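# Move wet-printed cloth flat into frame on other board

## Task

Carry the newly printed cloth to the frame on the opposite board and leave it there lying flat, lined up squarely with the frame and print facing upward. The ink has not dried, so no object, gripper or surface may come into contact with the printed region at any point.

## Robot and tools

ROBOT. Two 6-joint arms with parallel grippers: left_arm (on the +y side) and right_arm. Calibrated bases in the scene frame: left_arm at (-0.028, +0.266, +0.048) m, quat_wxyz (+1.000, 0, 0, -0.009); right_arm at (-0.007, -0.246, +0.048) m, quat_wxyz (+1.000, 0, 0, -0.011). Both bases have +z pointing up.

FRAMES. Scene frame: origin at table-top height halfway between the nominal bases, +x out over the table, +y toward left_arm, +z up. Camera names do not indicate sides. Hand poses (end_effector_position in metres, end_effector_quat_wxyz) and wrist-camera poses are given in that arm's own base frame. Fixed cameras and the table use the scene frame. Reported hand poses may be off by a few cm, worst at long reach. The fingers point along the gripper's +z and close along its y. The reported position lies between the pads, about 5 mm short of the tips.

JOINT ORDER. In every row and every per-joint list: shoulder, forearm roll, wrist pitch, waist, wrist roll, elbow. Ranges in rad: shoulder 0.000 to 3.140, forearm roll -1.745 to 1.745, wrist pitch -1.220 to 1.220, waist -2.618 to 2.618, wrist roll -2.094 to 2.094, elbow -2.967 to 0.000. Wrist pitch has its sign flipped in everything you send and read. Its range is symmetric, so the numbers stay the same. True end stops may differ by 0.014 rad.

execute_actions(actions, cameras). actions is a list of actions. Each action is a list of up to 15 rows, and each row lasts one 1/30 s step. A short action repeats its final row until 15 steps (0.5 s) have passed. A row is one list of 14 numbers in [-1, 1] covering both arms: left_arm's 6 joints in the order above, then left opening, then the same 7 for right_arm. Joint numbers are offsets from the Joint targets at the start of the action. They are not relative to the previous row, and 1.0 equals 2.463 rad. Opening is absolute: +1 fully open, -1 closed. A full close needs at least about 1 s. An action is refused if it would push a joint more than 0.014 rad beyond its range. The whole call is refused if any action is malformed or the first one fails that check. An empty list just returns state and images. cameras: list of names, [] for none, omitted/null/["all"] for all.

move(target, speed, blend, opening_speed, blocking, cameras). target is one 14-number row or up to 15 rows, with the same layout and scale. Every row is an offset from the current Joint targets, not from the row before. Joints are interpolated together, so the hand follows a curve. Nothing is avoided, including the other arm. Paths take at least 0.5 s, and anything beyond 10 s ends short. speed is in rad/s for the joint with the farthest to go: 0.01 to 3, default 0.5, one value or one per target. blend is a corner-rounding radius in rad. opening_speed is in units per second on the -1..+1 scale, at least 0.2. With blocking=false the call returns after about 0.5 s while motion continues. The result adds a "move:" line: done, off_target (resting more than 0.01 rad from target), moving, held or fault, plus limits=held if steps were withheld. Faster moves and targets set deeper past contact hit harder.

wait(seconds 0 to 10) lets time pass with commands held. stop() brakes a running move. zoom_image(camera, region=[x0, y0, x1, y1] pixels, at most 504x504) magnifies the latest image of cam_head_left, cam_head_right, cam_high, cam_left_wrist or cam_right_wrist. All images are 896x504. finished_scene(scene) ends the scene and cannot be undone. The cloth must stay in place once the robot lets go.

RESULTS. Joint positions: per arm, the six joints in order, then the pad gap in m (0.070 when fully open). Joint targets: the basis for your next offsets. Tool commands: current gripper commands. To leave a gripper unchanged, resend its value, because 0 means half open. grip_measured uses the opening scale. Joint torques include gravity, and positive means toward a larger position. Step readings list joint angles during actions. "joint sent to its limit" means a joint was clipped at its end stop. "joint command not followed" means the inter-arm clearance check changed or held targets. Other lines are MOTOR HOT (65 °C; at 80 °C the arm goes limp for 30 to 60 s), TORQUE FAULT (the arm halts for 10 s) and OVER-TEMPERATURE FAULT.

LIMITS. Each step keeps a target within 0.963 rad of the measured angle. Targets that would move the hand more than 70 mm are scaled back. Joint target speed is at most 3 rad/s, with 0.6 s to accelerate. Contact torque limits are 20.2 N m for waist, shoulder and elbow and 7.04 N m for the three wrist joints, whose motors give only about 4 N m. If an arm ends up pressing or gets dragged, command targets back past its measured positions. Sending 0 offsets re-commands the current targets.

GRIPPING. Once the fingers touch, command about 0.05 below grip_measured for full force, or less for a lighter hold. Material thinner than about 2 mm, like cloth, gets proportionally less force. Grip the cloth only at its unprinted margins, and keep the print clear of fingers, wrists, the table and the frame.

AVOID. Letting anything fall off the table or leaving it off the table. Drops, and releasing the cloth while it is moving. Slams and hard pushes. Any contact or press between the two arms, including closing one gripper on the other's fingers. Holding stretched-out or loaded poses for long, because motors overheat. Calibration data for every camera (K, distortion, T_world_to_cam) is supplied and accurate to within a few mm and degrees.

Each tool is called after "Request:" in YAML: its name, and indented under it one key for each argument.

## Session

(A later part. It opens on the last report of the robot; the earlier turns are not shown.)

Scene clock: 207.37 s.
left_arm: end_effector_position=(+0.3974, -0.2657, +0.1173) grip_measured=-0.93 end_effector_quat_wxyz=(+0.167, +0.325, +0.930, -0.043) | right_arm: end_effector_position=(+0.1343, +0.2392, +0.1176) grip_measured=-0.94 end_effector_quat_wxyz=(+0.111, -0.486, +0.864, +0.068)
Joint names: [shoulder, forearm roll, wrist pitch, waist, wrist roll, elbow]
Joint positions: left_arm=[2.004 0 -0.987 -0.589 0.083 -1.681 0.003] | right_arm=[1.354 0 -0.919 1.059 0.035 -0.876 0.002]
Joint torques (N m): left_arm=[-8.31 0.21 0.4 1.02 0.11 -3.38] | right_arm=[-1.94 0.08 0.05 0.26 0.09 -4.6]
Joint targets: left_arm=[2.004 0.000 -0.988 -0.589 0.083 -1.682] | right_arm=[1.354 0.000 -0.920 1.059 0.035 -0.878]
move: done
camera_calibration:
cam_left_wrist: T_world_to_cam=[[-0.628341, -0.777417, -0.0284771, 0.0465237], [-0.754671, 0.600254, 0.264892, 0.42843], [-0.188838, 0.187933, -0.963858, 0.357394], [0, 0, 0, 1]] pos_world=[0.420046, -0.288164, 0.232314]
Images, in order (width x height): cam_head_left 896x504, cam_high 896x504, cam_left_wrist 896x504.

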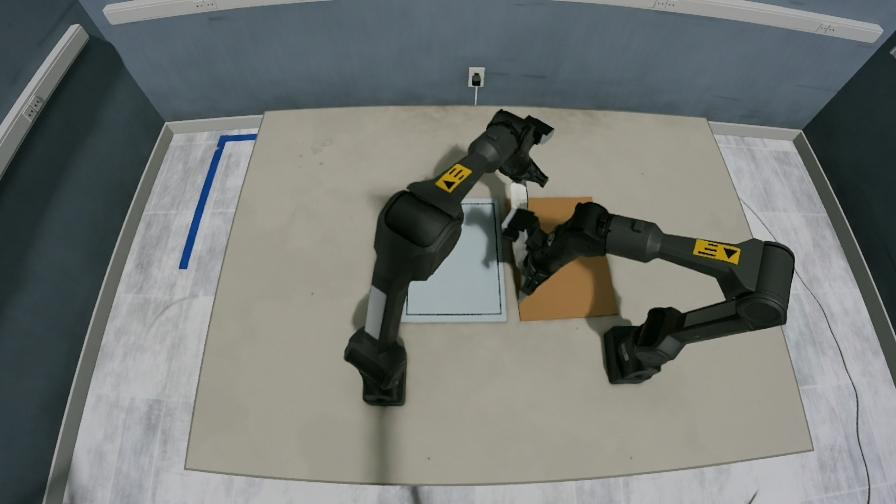

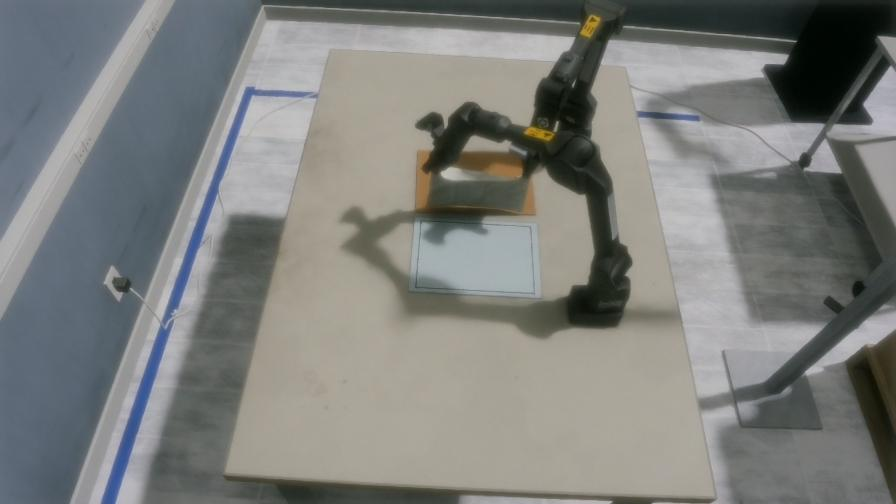

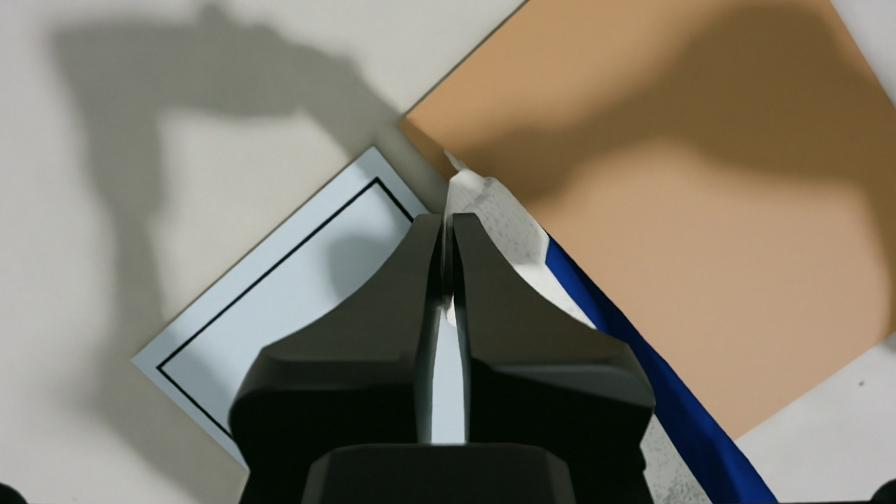

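Request:
move:
  target:
    - [-0.0297,0,0.0273,0.0285,0.0281,0.0566,-1,0.0515,0,0.0115,0.0257,0.0257,-0.0399,-1]
    - [-0.0419,0,0.0523,0.0646,0.0641,0.1080,-1,0.1058,0,0.0692,0.0495,0.0495,-0.0578,-1]
  speed: 0.12
  blend: 0.02
  cameras: ["cam_high","cam_head_left","cam_left_wrist","cam_right_wrist"]

Request:
zoom_image:
  camera: "cam_high"
  region: [400, 130, 560, 310]

Request:
zoom_image:
  camera: "cam_head_left"
  region: [395, 150, 545, 330]

Scene clock: 220.73 s.
left_arm: end_effector_position=(+0.3964, -0.1814, +0.0896) grip_measured=-0.93 end_effector_quat_wxyz=(+0.155, +0.325, +0.933, -0.015) | right_arm: end_effector_position=(+0.1327, +0.3232, +0.0895) grip_measured=-0.94 end_effector_quat_wxyz=(+0.123, -0.484, +0.861, +0.097)
Joint names: [shoulder, forearm roll, wrist pitch, waist, wrist roll, elbow]
Joint positions: left_arm=[1.901 0 -0.859 -0.429 0.241 -1.415 0.003] | right_arm=[1.616 0 -0.748 1.181 0.157 -1.02 0.002]
Joint torques (N m): left_arm=[-7.95 0.07 0.45 -0.05 -0.12 -3.12] | right_arm=[-3.93 -0.03 0.12 0.12 -0.03 -4.4]
Joint targets: left_arm=[1.900 0.000 -0.859 -0.430 0.241 -1.416] | right_arm=[1.615 0.000 -0.749 1.181 0.157 -1.020]
move: done
camera_calibration:
cam_left_wrist: T_world_to_cam=[[-0.620639, -0.78065, -0.0734312, 0.111106], [-0.759329, 0.575041, 0.304544, 0.378158], [-0.195516, 0.24477, -0.949664, 0.32642], [0, 0, 0, 1]] pos_world=[0.419923, -0.21062, 0.202982]
cam_right_wrist: T_world_to_cam=[[0.861726, -0.504959, -0.0494449, 0.0521798], [-0.471619, -0.833122, 0.288935, 0.30627], [-0.187094, -0.225664, -0.956071, 0.304872], [0, 0, 0, 1]] pos_world=[0.156518, 0.350308, 0.205567]
Images, in order (width x height): cam_head_left 896x504, cam_high 896x504, cam_left_wrist 896x504, cam_right_wrist 896x504.

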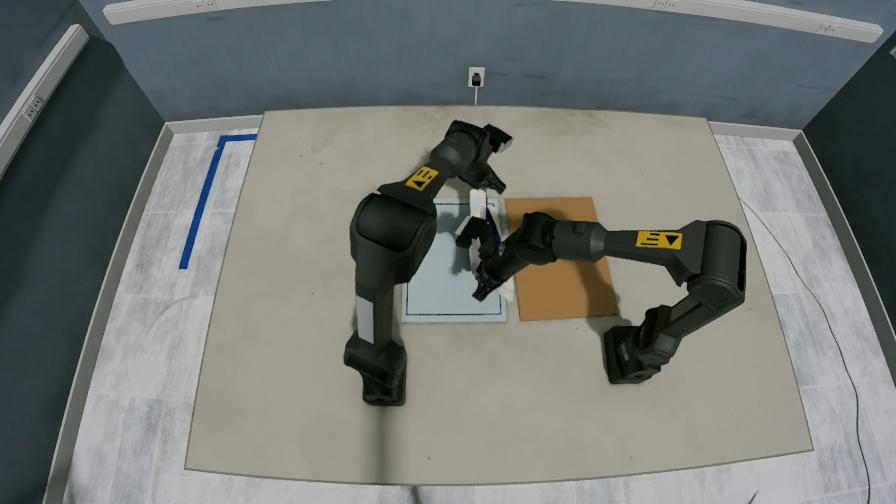

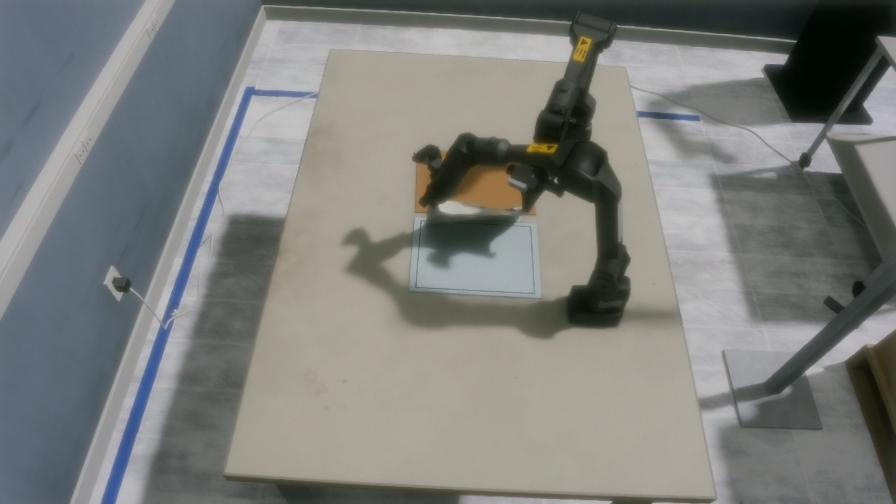

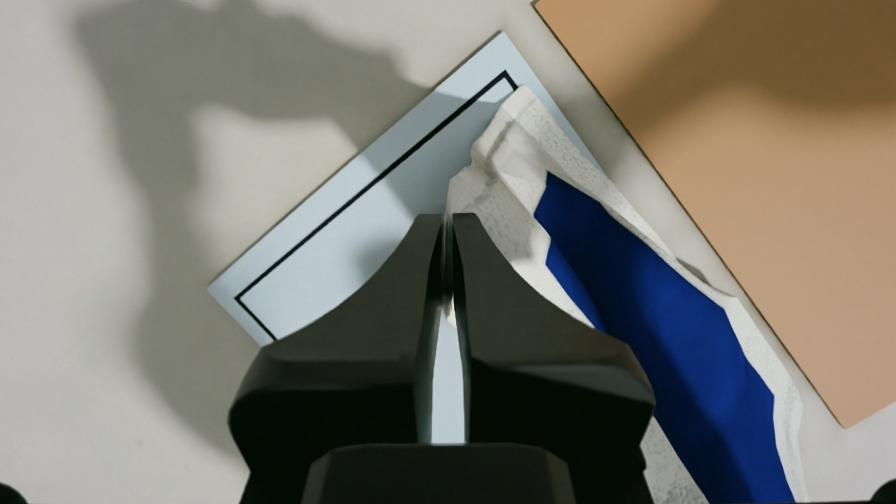

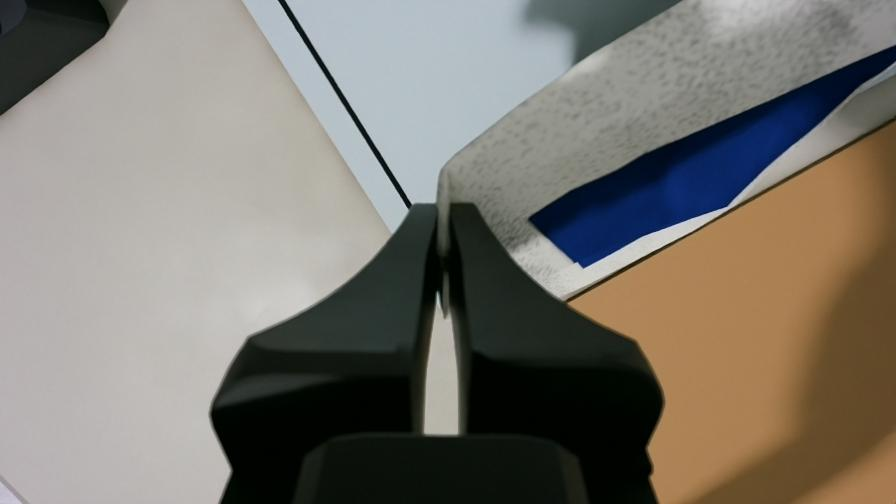

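Scaled by 2.800.

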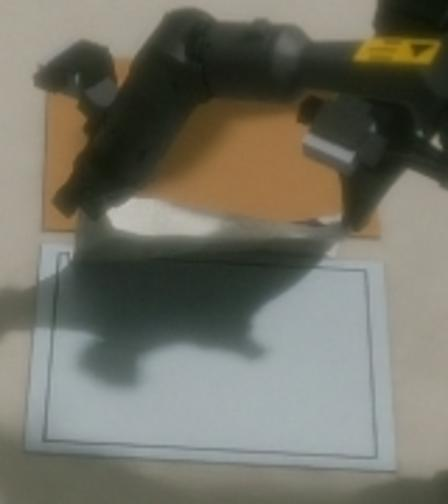

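Scaled by 2.800.

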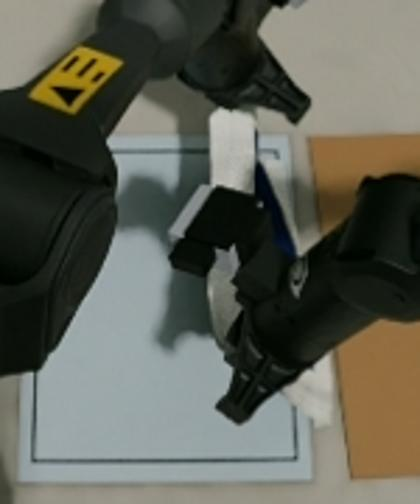

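Request:
move:
  target:
    - [0.0050,0,0.0220,0.0393,0.0394,0.0383,-1,0.0659,0,0.0513,0.0187,0.0187,-0.0287,-1]
    - [0.0134,0,0.0810,0.0769,0.0770,0.0890,-1,0.1259,0,0.1253,0.0322,0.0322,-0.0431,-1]
  speed: 0.15
  blend: 0.02
  cameras: ["cam_high","cam_head_left","cam_left_wrist","cam_right_wrist"]

Request:
zoom_image:
  camera: "cam_high"
  region: [400, 180, 560, 310]

Request:
zoom_image:
  camera: "cam_head_left"
  region: [395, 190, 525, 330]

Scene clock: 225.67 s.
left_arm: end_effector_position=(+0.3947, -0.0965, +0.0246) grip_measured=-0.93 end_effector_quat_wxyz=(+0.130, +0.326, +0.936, +0.012) | right_arm: end_effector_position=(+0.1312, +0.4081, +0.0245) grip_measured=-0.94 end_effector_quat_wxyz=(+0.152, -0.479, +0.853, +0.142)
Joint names: [shoulder, forearm roll, wrist pitch, waist, wrist roll, elbow]
Joint positions: left_arm=[1.934 0 -0.659 -0.24 0.431 -1.196 0.003] | right_arm=[1.926 0 -0.44 1.26 0.236 -1.126 0.002]
Joint torques (N m): left_arm=[-6.76 -0.02 0.34 -0.06 -0.13 -2.79] | right_arm=[-5.58 0.08 0.25 0.2 0 -4.19]
Joint targets: left_arm=[1.933 0.000 -0.660 -0.240 0.431 -1.197] | right_arm=[1.925 0.000 -0.441 1.260 0.237 -1.126]
move: done
camera_calibration:
cam_left_wrist: T_world_to_cam=[[-0.617625, -0.779182, -0.106841, 0.171391], [-0.752978, 0.546616, 0.366381, 0.341111], [-0.227077, 0.306735, -0.92431, 0.261312], [0, 0, 0, 1]] pos_world=[0.422042, -0.133065, 0.134868]
cam_right_wrist: T_world_to_cam=[[0.864762, -0.49305, -0.0953332, 0.0889998], [-0.469907, -0.861429, 0.192688, 0.408791], [-0.177127, -0.121831, -0.976618, 0.218438], [0, 0, 0, 1]] pos_world=[0.153822, 0.422639, 0.143046]
Images, in order (width x height): cam_head_left 896x504, cam_high 896x504, cam_left_wrist 896x504, cam_right_wrist 896x504.

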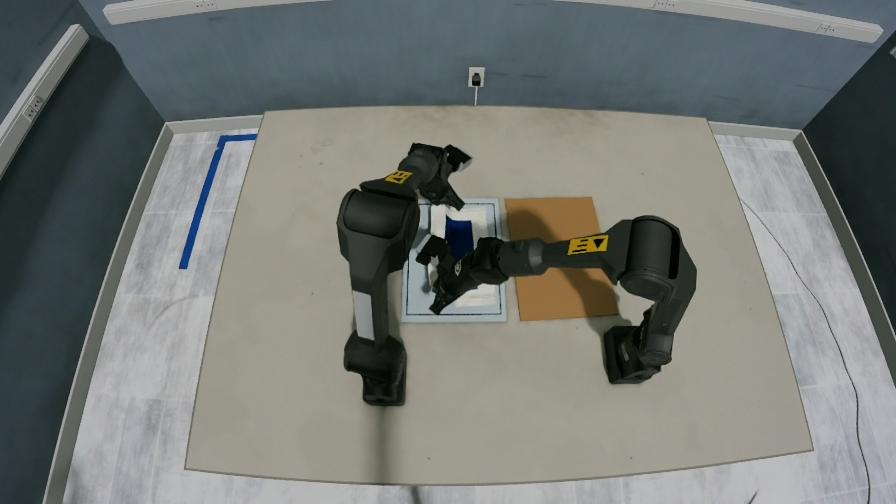

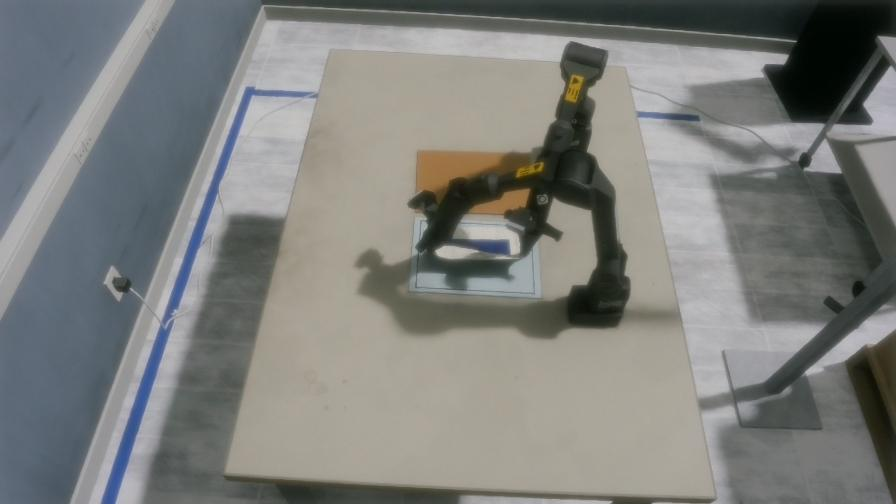

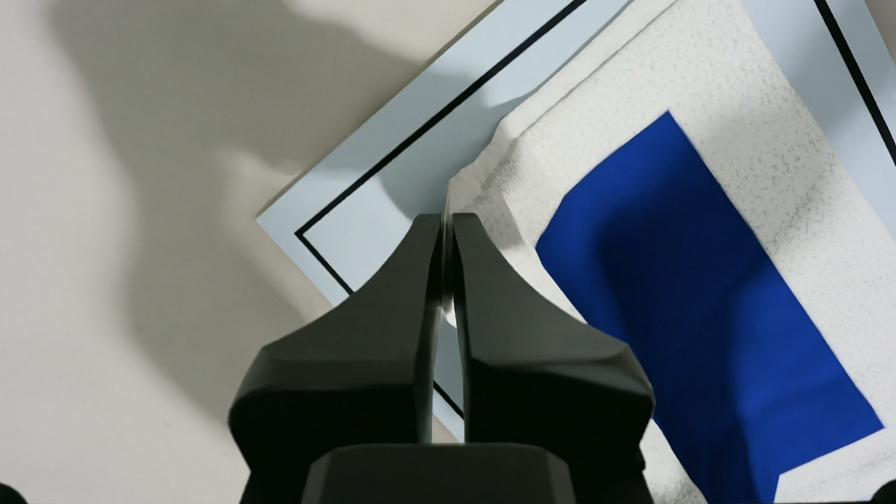

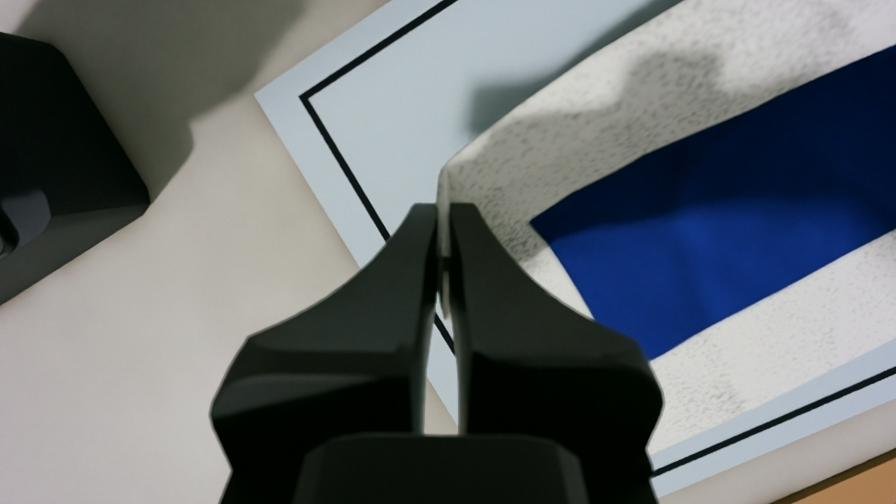

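Scaled by 3.150.

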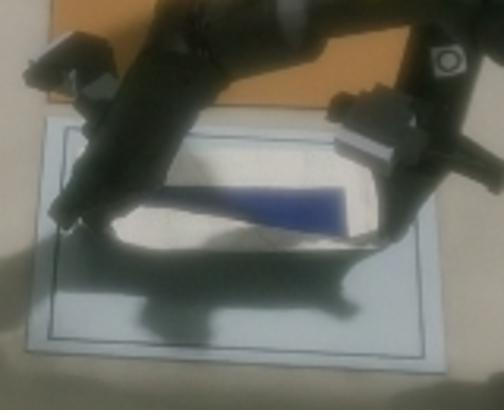

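Scaled by 3.600.

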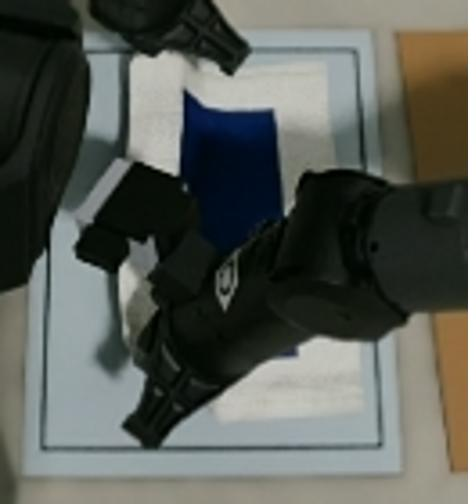

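Request:
move:
  target:
    - [0.0202,0,0.0521,0.024,0.024,0.032,-1,0.0555,0,0.025,0.0074,0.007,-0.0309,-1]
    - [0.0376,0,0.0832,0.0355,0.0355,0.0458,-1,0.0887,0,0.0433,0.0106,0.0102,-0.0458,-1]
  speed: 0.1
  blend: 0.01
  cameras: ["cam_high","cam_head_left","cam_left_wrist","cam_right_wrist"]

Request:
zoom_image:
  camera: "cam_high"
  region: [400, 180, 560, 310]

Request:
zoom_image:
  camera: "cam_head_left"
  region: [395, 190, 525, 330]

Scene clock: 237.47 s.
left_arm: end_effector_position=(+0.3928, -0.0604, -0.0292) grip_measured=-0.93 end_effector_quat_wxyz=(+0.129, +0.326, +0.936, +0.024) | right_arm: end_effector_position=(+0.1305, +0.4455, -0.0299) grip_measured=-0.94 end_effector_quat_wxyz=(+0.150, -0.479, +0.852, +0.147)
Joint names: [shoulder, forearm roll, wrist pitch, waist, wrist roll, elbow]
Joint positions: left_arm=[2.026 0 -0.454 -0.152 0.518 -1.084 0.003] | right_arm=[2.142 0 -0.333 1.286 0.262 -1.24 0.002]
Joint torques (N m): left_arm=[-6.78 0.18 0.29 0.56 -0.01 -1.88] | right_arm=[-3.86 -0.06 0.16 0.65 0.07 -2.6]
Joint targets: left_arm=[2.026 0.000 -0.455 -0.153 0.518 -1.084] | right_arm=[2.143 0.000 -0.334 1.286 0.262 -1.239]
move: done
camera_calibration:
cam_left_wrist: T_world_to_cam=[[-0.614705, -0.778419, -0.127283, 0.190884], [-0.756579, 0.536278, 0.374157, 0.340679], [-0.222992, 0.326296, -0.918589, 0.199838], [0, 0, 0, 1]] pos_world=[0.41965, -0.0993169, 0.0803975]
cam_right_wrist: T_world_to_cam=[[0.865348, -0.489787, -0.106218, 0.100968], [-0.465663, -0.864127, 0.190899, 0.451711], [-0.185285, -0.115732, -0.975846, 0.168103], [0, 0, 0, 1]] pos_world=[0.15412, 0.459243, 0.088536]
Images, in order (width x height): cam_head_left 896x504, cam_high 896x504, cam_left_wrist 896x504, cam_right_wrist 896x504.

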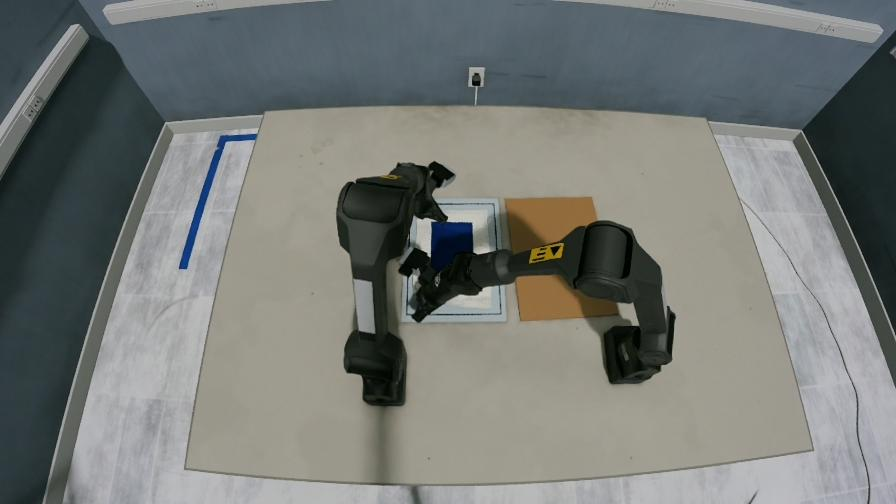

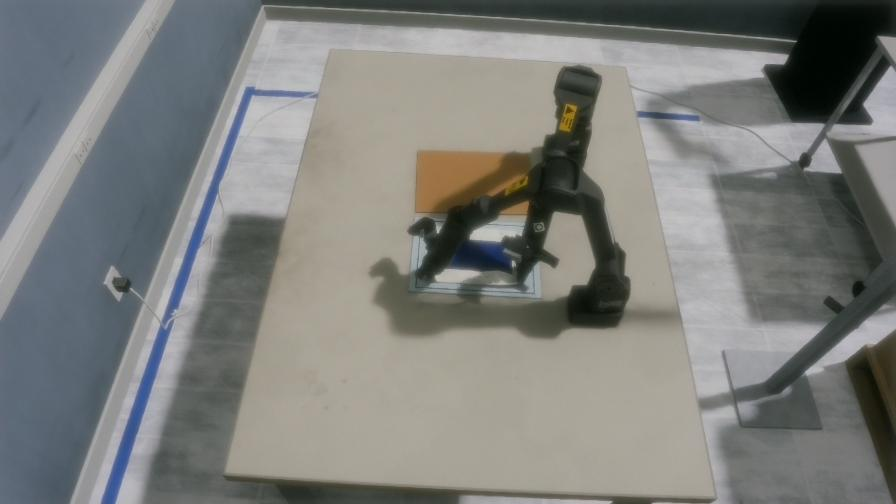

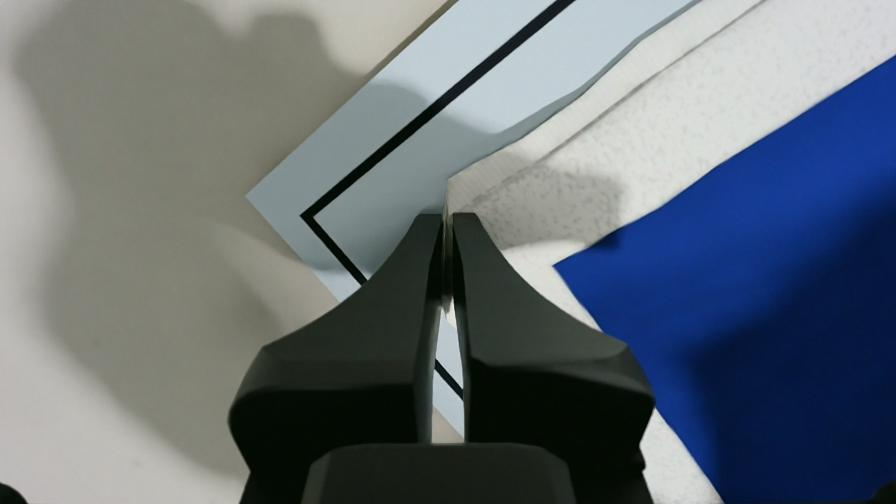

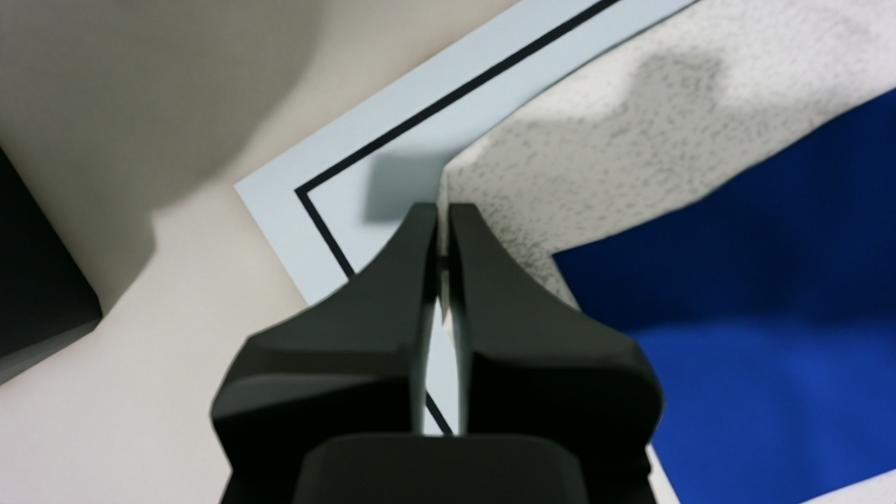

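Scaled by 3.150.

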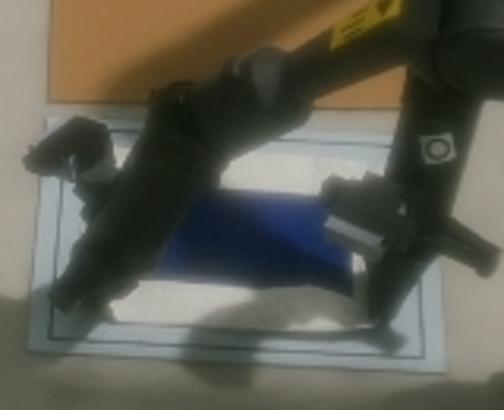

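Scaled by 3.600.

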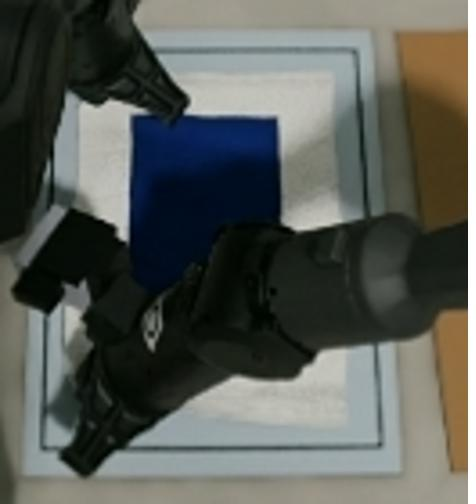

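Request:
move:
  target: [0,0,0,0,0,0,-0.72,0,0,0,0,0,0,-0.72]
  opening_speed: 0.3
  cameras: ["cam_left_wrist","cam_right_wrist"]

Scene clock: 243.60 s.
left_arm: end_effector_position=(+0.3928, -0.0604, -0.0292) grip_measured=-0.72 end_effector_quat_wxyz=(+0.129, +0.326, +0.936, +0.024) | right_arm: end_effector_position=(+0.1299, +0.4447, -0.0312) grip_measured=-0.72 end_effector_quat_wxyz=(+0.149, -0.479, +0.853, +0.146)
Joint names: [shoulder, forearm roll, wrist pitch, waist, wrist roll, elbow]
Joint positions: left_arm=[2.026 0 -0.454 -0.152 0.518 -1.084 0.01] | right_arm=[2.144 0 -0.333 1.287 0.262 -1.239 0.01]
Joint torques (N m): left_arm=[-7.77 0.14 0.32 -0.77 -0.12 -2.68] | right_arm=[-5.36 -0.11 -0.18 -1.07 -0.01 -2.7]
Joint targets: left_arm=[2.026 0.000 -0.455 -0.153 0.518 -1.084] | right_arm=[2.143 0.000 -0.334 1.286 0.262 -1.239]
move: done
camera_calibration:
cam_left_wrist: T_world_to_cam=[[-0.614705, -0.778419, -0.127283, 0.190884], [-0.756579, 0.536278, 0.374157, 0.340679], [-0.222992, 0.326296, -0.918589, 0.199838], [0, 0, 0, 1]] pos_world=[0.41965, -0.0993169, 0.0803975]
cam_right_wrist: T_world_to_cam=[[0.865676, -0.489375, -0.105441, 0.100836], [-0.464692, -0.863884, 0.194335, 0.450793], [-0.186191, -0.119233, -0.975252, 0.168273], [0, 0, 0, 1]] pos_world=[0.15352, 0.458843, 0.0871359]
Images, in order (width x height): cam_left_wrist 896x504, cam_right_wrist 896x504.

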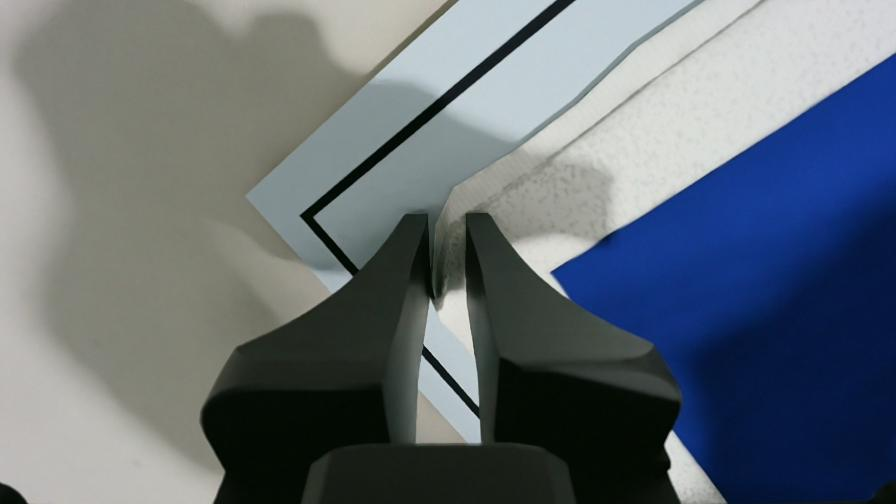

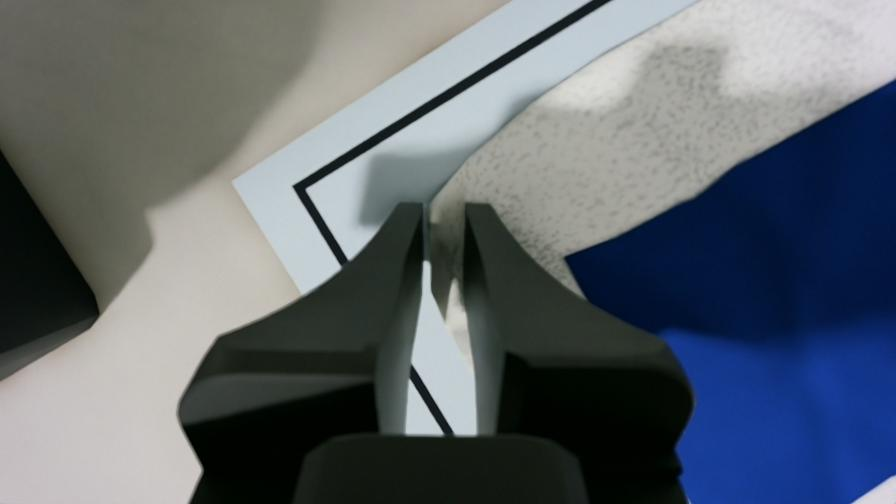

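Flaps releasing. Raise while opening a bit more.

Request:
move:
  target: [-0.0147,0,-0.0207,0,0,-0.006,-0.5,-0.0139,0,-0.0186,0,0,-0.0048,-0.5]
  speed: 0.1
  opening_speed: 0.4
  cameras: ["cam_left_wrist","cam_right_wrist"]

Request:
move:
  target: [-0.0441,0,-0.0621,0,0,-0.018,0.2,-0.0417,0,-0.0558,0,0,-0.0144,0.2]
  speed: 0.2
  opening_speed: 0.6
  cameras: ["cam_left_wrist","cam_right_wrist"]

Scene clock: 245.70 s.
left_arm: end_effector_position=(+0.3925, -0.0603, -0.0140) grip_measured=-0.50 end_effector_quat_wxyz=(+0.128, +0.326, +0.936, +0.024) | right_arm: end_effector_position=(+0.1299, +0.4448, -0.0158) grip_measured=-0.50 end_effector_quat_wxyz=(+0.149, -0.479, +0.852, +0.146)
Joint names: [shoulder, forearm roll, wrist pitch, waist, wrist roll, elbow]
Joint positions: left_arm=[1.989 0 -0.507 -0.152 0.518 -1.099 0.018] | right_arm=[2.109 0 -0.381 1.287 0.262 -1.251 0.018]
Joint torques (N m): left_arm=[-7.09 0.11 0.46 -0.76 -0.1 -2.55] | right_arm=[-6.05 -0.1 0.57 -0.44 -0.02 -3.63]
Joint targets: left_arm=[1.990 0.000 -0.506 -0.153 0.518 -1.099] | right_arm=[2.109 0.000 -0.380 1.286 0.262 -1.251]
move: done
camera_calibration:
cam_left_wrist: T_world_to_cam=[[-0.614764, -0.778453, -0.126791, 0.192657], [-0.756269, 0.536178, 0.374928, 0.334662], [-0.223881, 0.326381, -0.918343, 0.214021], [0, 0, 0, 1]] pos_world=[0.419448, -0.0993166, 0.0954977]
cam_right_wrist: T_world_to_cam=[[0.865683, -0.489358, -0.105456, 0.102511], [-0.464714, -0.86392, 0.194119, 0.447909], [-0.1861, -0.119039, -0.975293, 0.183302], [0, 0, 0, 1]] pos_world=[0.15352, 0.458943, 0.102636]
Images, in order (width x height): cam_left_wrist 896x504, cam_right_wrist 896x504.

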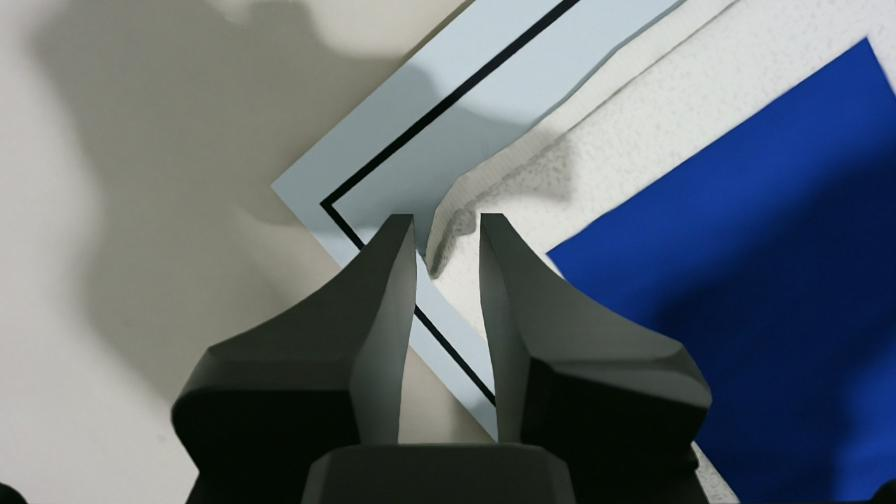

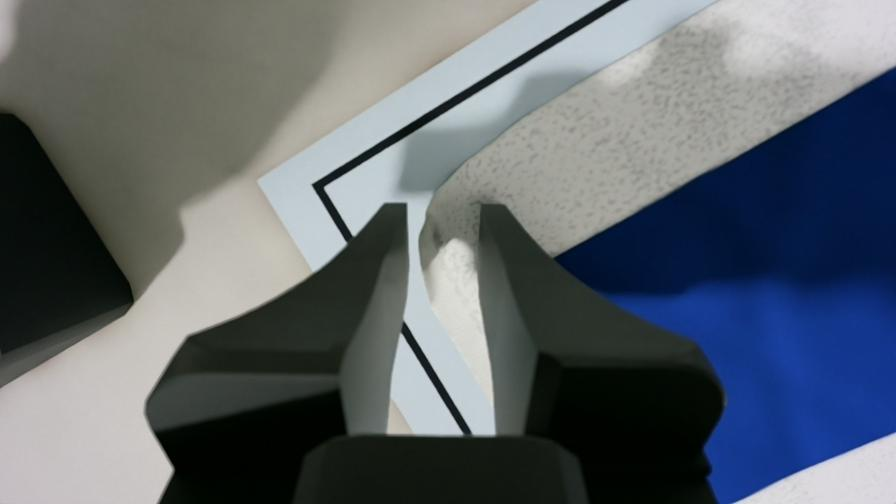

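Scene clock: 247.07 s.
left_arm: end_effector_position=(+0.3886, -0.0597, +0.0317) grip_measured=+0.20 end_effector_quat_wxyz=(+0.128, +0.326, +0.936, +0.024) | right_arm: end_effector_position=(+0.1289, +0.4415, +0.0299) grip_measured=+0.20 end_effector_quat_wxyz=(+0.149, -0.479, +0.852, +0.146)
Joint names: [shoulder, forearm roll, wrist pitch, waist, wrist roll, elbow]
Joint positions: left_arm=[1.881 0 -0.659 -0.152 0.518 -1.144 0.042] | right_arm=[2.006 0 -0.518 1.287 0.262 -1.287 0.042]
Joint torques (N m): left_arm=[-5.93 0.08 0.43 -0.76 -0.09 -2.23] | right_arm=[-4.95 -0.1 0.53 0.4 -0.04 -3.29]
Joint targets: left_arm=[1.881 0.000 -0.659 -0.153 0.518 -1.143] | right_arm=[2.006 0.000 -0.517 1.286 0.262 -1.286]
move: done
camera_calibration:
cam_left_wrist: T_world_to_cam=[[-0.614743, -0.778421, -0.127088, 0.196509], [-0.756458, 0.53627, 0.374413, 0.314306], [-0.223297, 0.326304, -0.918512, 0.254764], [0, 0, 0, 1]] pos_world=[0.41545, -0.0987169, 0.141297]
cam_right_wrist: T_world_to_cam=[[0.865721, -0.489218, -0.105798, 0.106465], [-0.464807, -0.864193, 0.192681, 0.435902], [-0.185692, -0.117633, -0.975541, 0.226605], [0, 0, 0, 1]] pos_world=[0.15252, 0.455443, 0.148336]
Images, in order (width x height): cam_left_wrist 896x504, cam_right_wrist 896x504.

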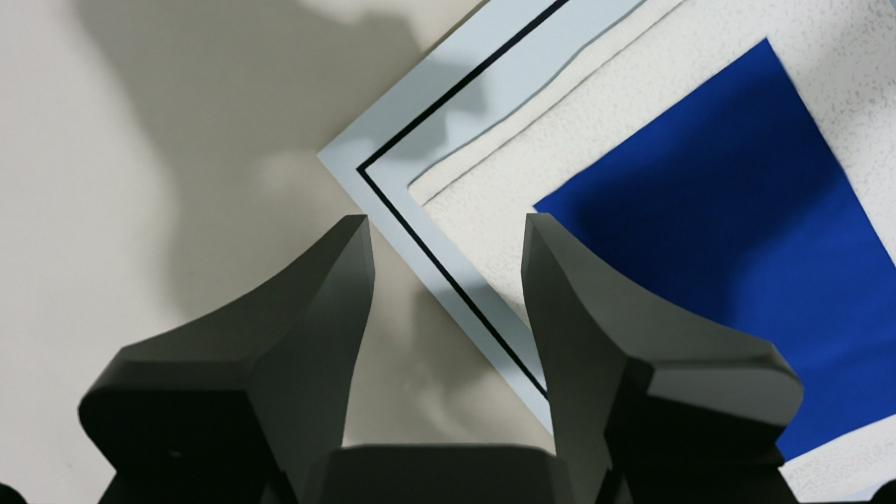

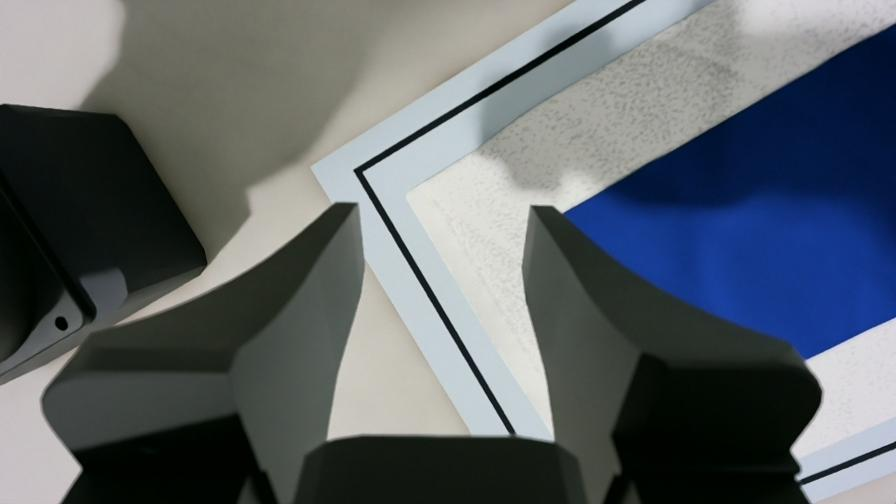

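Request:
move:
  target:
    - [-0.15,0,-0.06,0,0,0,0.2,-0.15,0,-0.06,0,0,0,0.2]
    - [-0.15,0,-0.06,0.4,0,0,0.2,-0.15,0,-0.06,-0.65,0,0,0.2]
  speed: 0.8
  blend: [0.05,0]
  cameras: ["cam_head_left","cam_head_right","cam_high"]

Request:
zoom_image:
  camera: "cam_head_left"
  region: [395, 190, 525, 330]

Request:
zoom_image:
  camera: "cam_high"
  region: [400, 190, 560, 310]

Scene clock: 251.57 s.
left_arm: end_effector_position=(+0.2499, +0.2749, +0.1621) grip_measured=+0.20 end_effector_quat_wxyz=(+0.186, -0.152, +0.959, +0.149) | right_arm: end_effector_position=(+0.4163, -0.1356, +0.1810) grip_measured=+0.20 end_effector_quat_wxyz=(+0.316, +0.270, +0.910, -0.008)
Joint names: [shoulder, forearm roll, wrist pitch, waist, wrist roll, elbow]
Joint positions: left_arm=[1.511 0 -0.807 0.833 0.518 -1.143 0.042] | right_arm=[1.636 0 -0.665 -0.315 0.262 -1.287 0.042]
Joint torques (N m): left_arm=[-4.4 -0.04 0.56 -0.64 -0.07 -3.7] | right_arm=[-3.55 -0.04 0.76 0.28 0.06 -3.97]
Joint targets: left_arm=[1.512 0.000 -0.807 0.832 0.518 -1.143] | right_arm=[1.637 0.000 -0.665 -0.315 0.262 -1.286]
move: done
Images, in order (width x height): cam_head_left 896x504, cam_head_right 896x504, cam_high 896x504.

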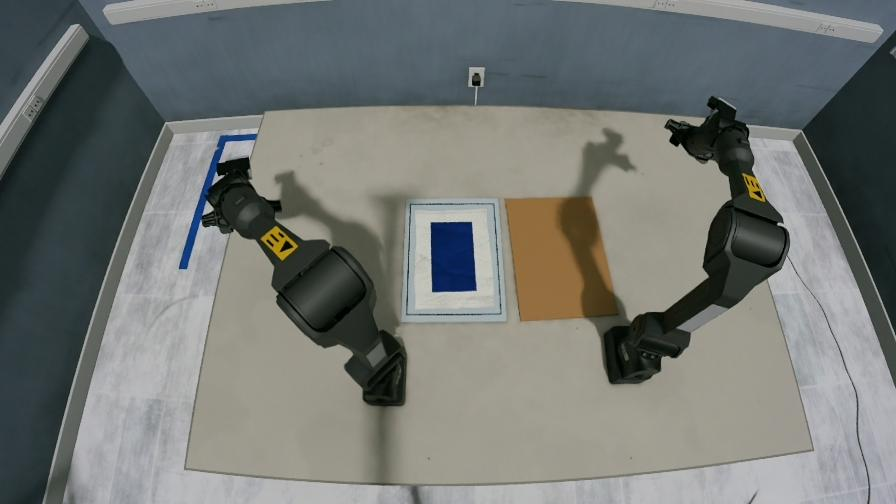

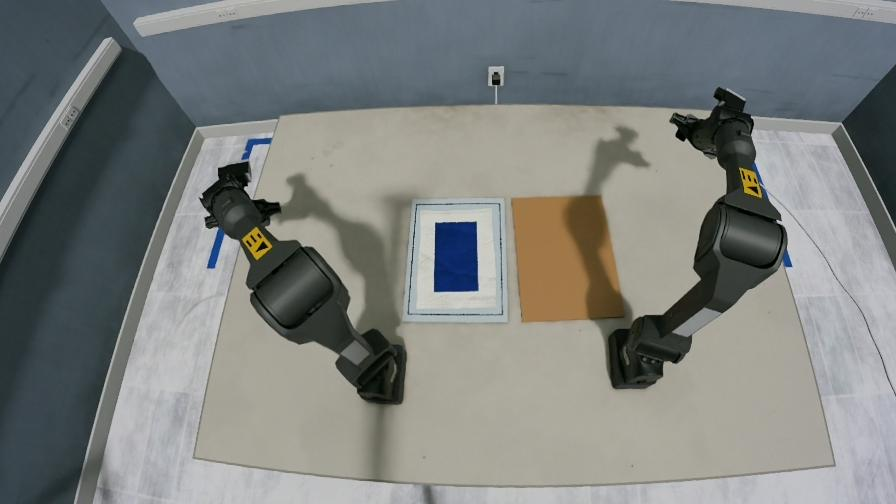

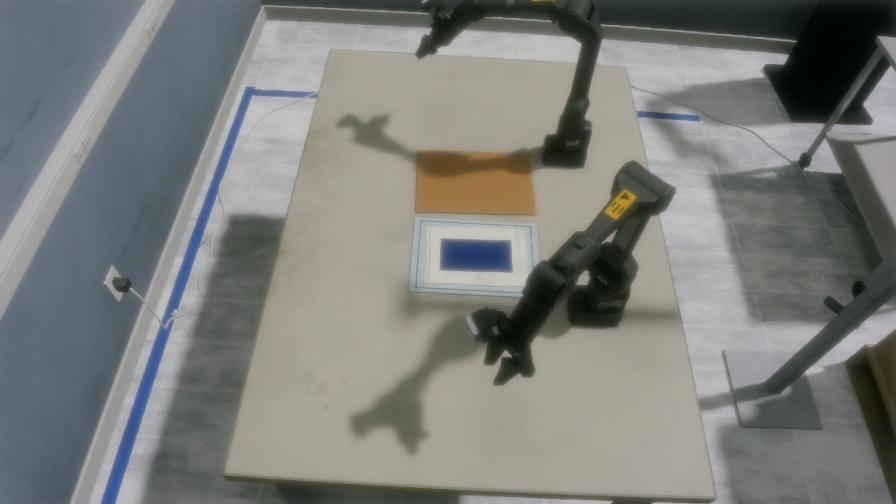

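Scaled by 3.600.

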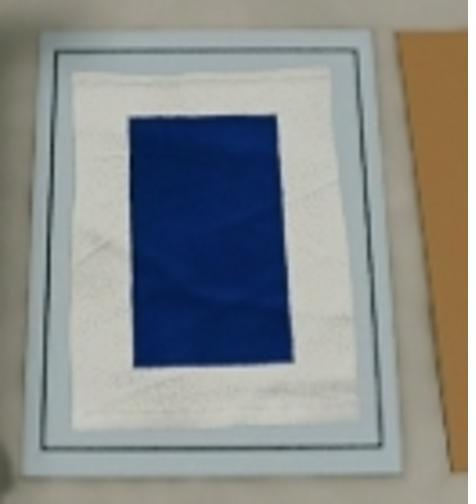

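Scaled by 3.150.

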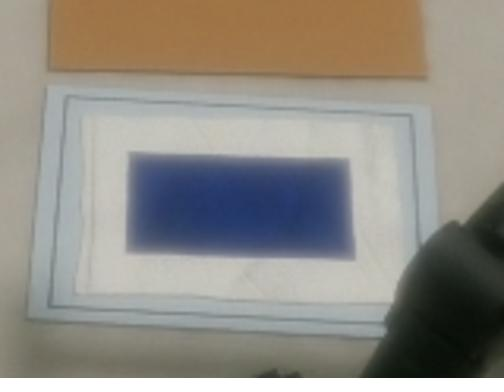

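Request:
finished_scene:
  scene: 1

The scene is finished: the task was done.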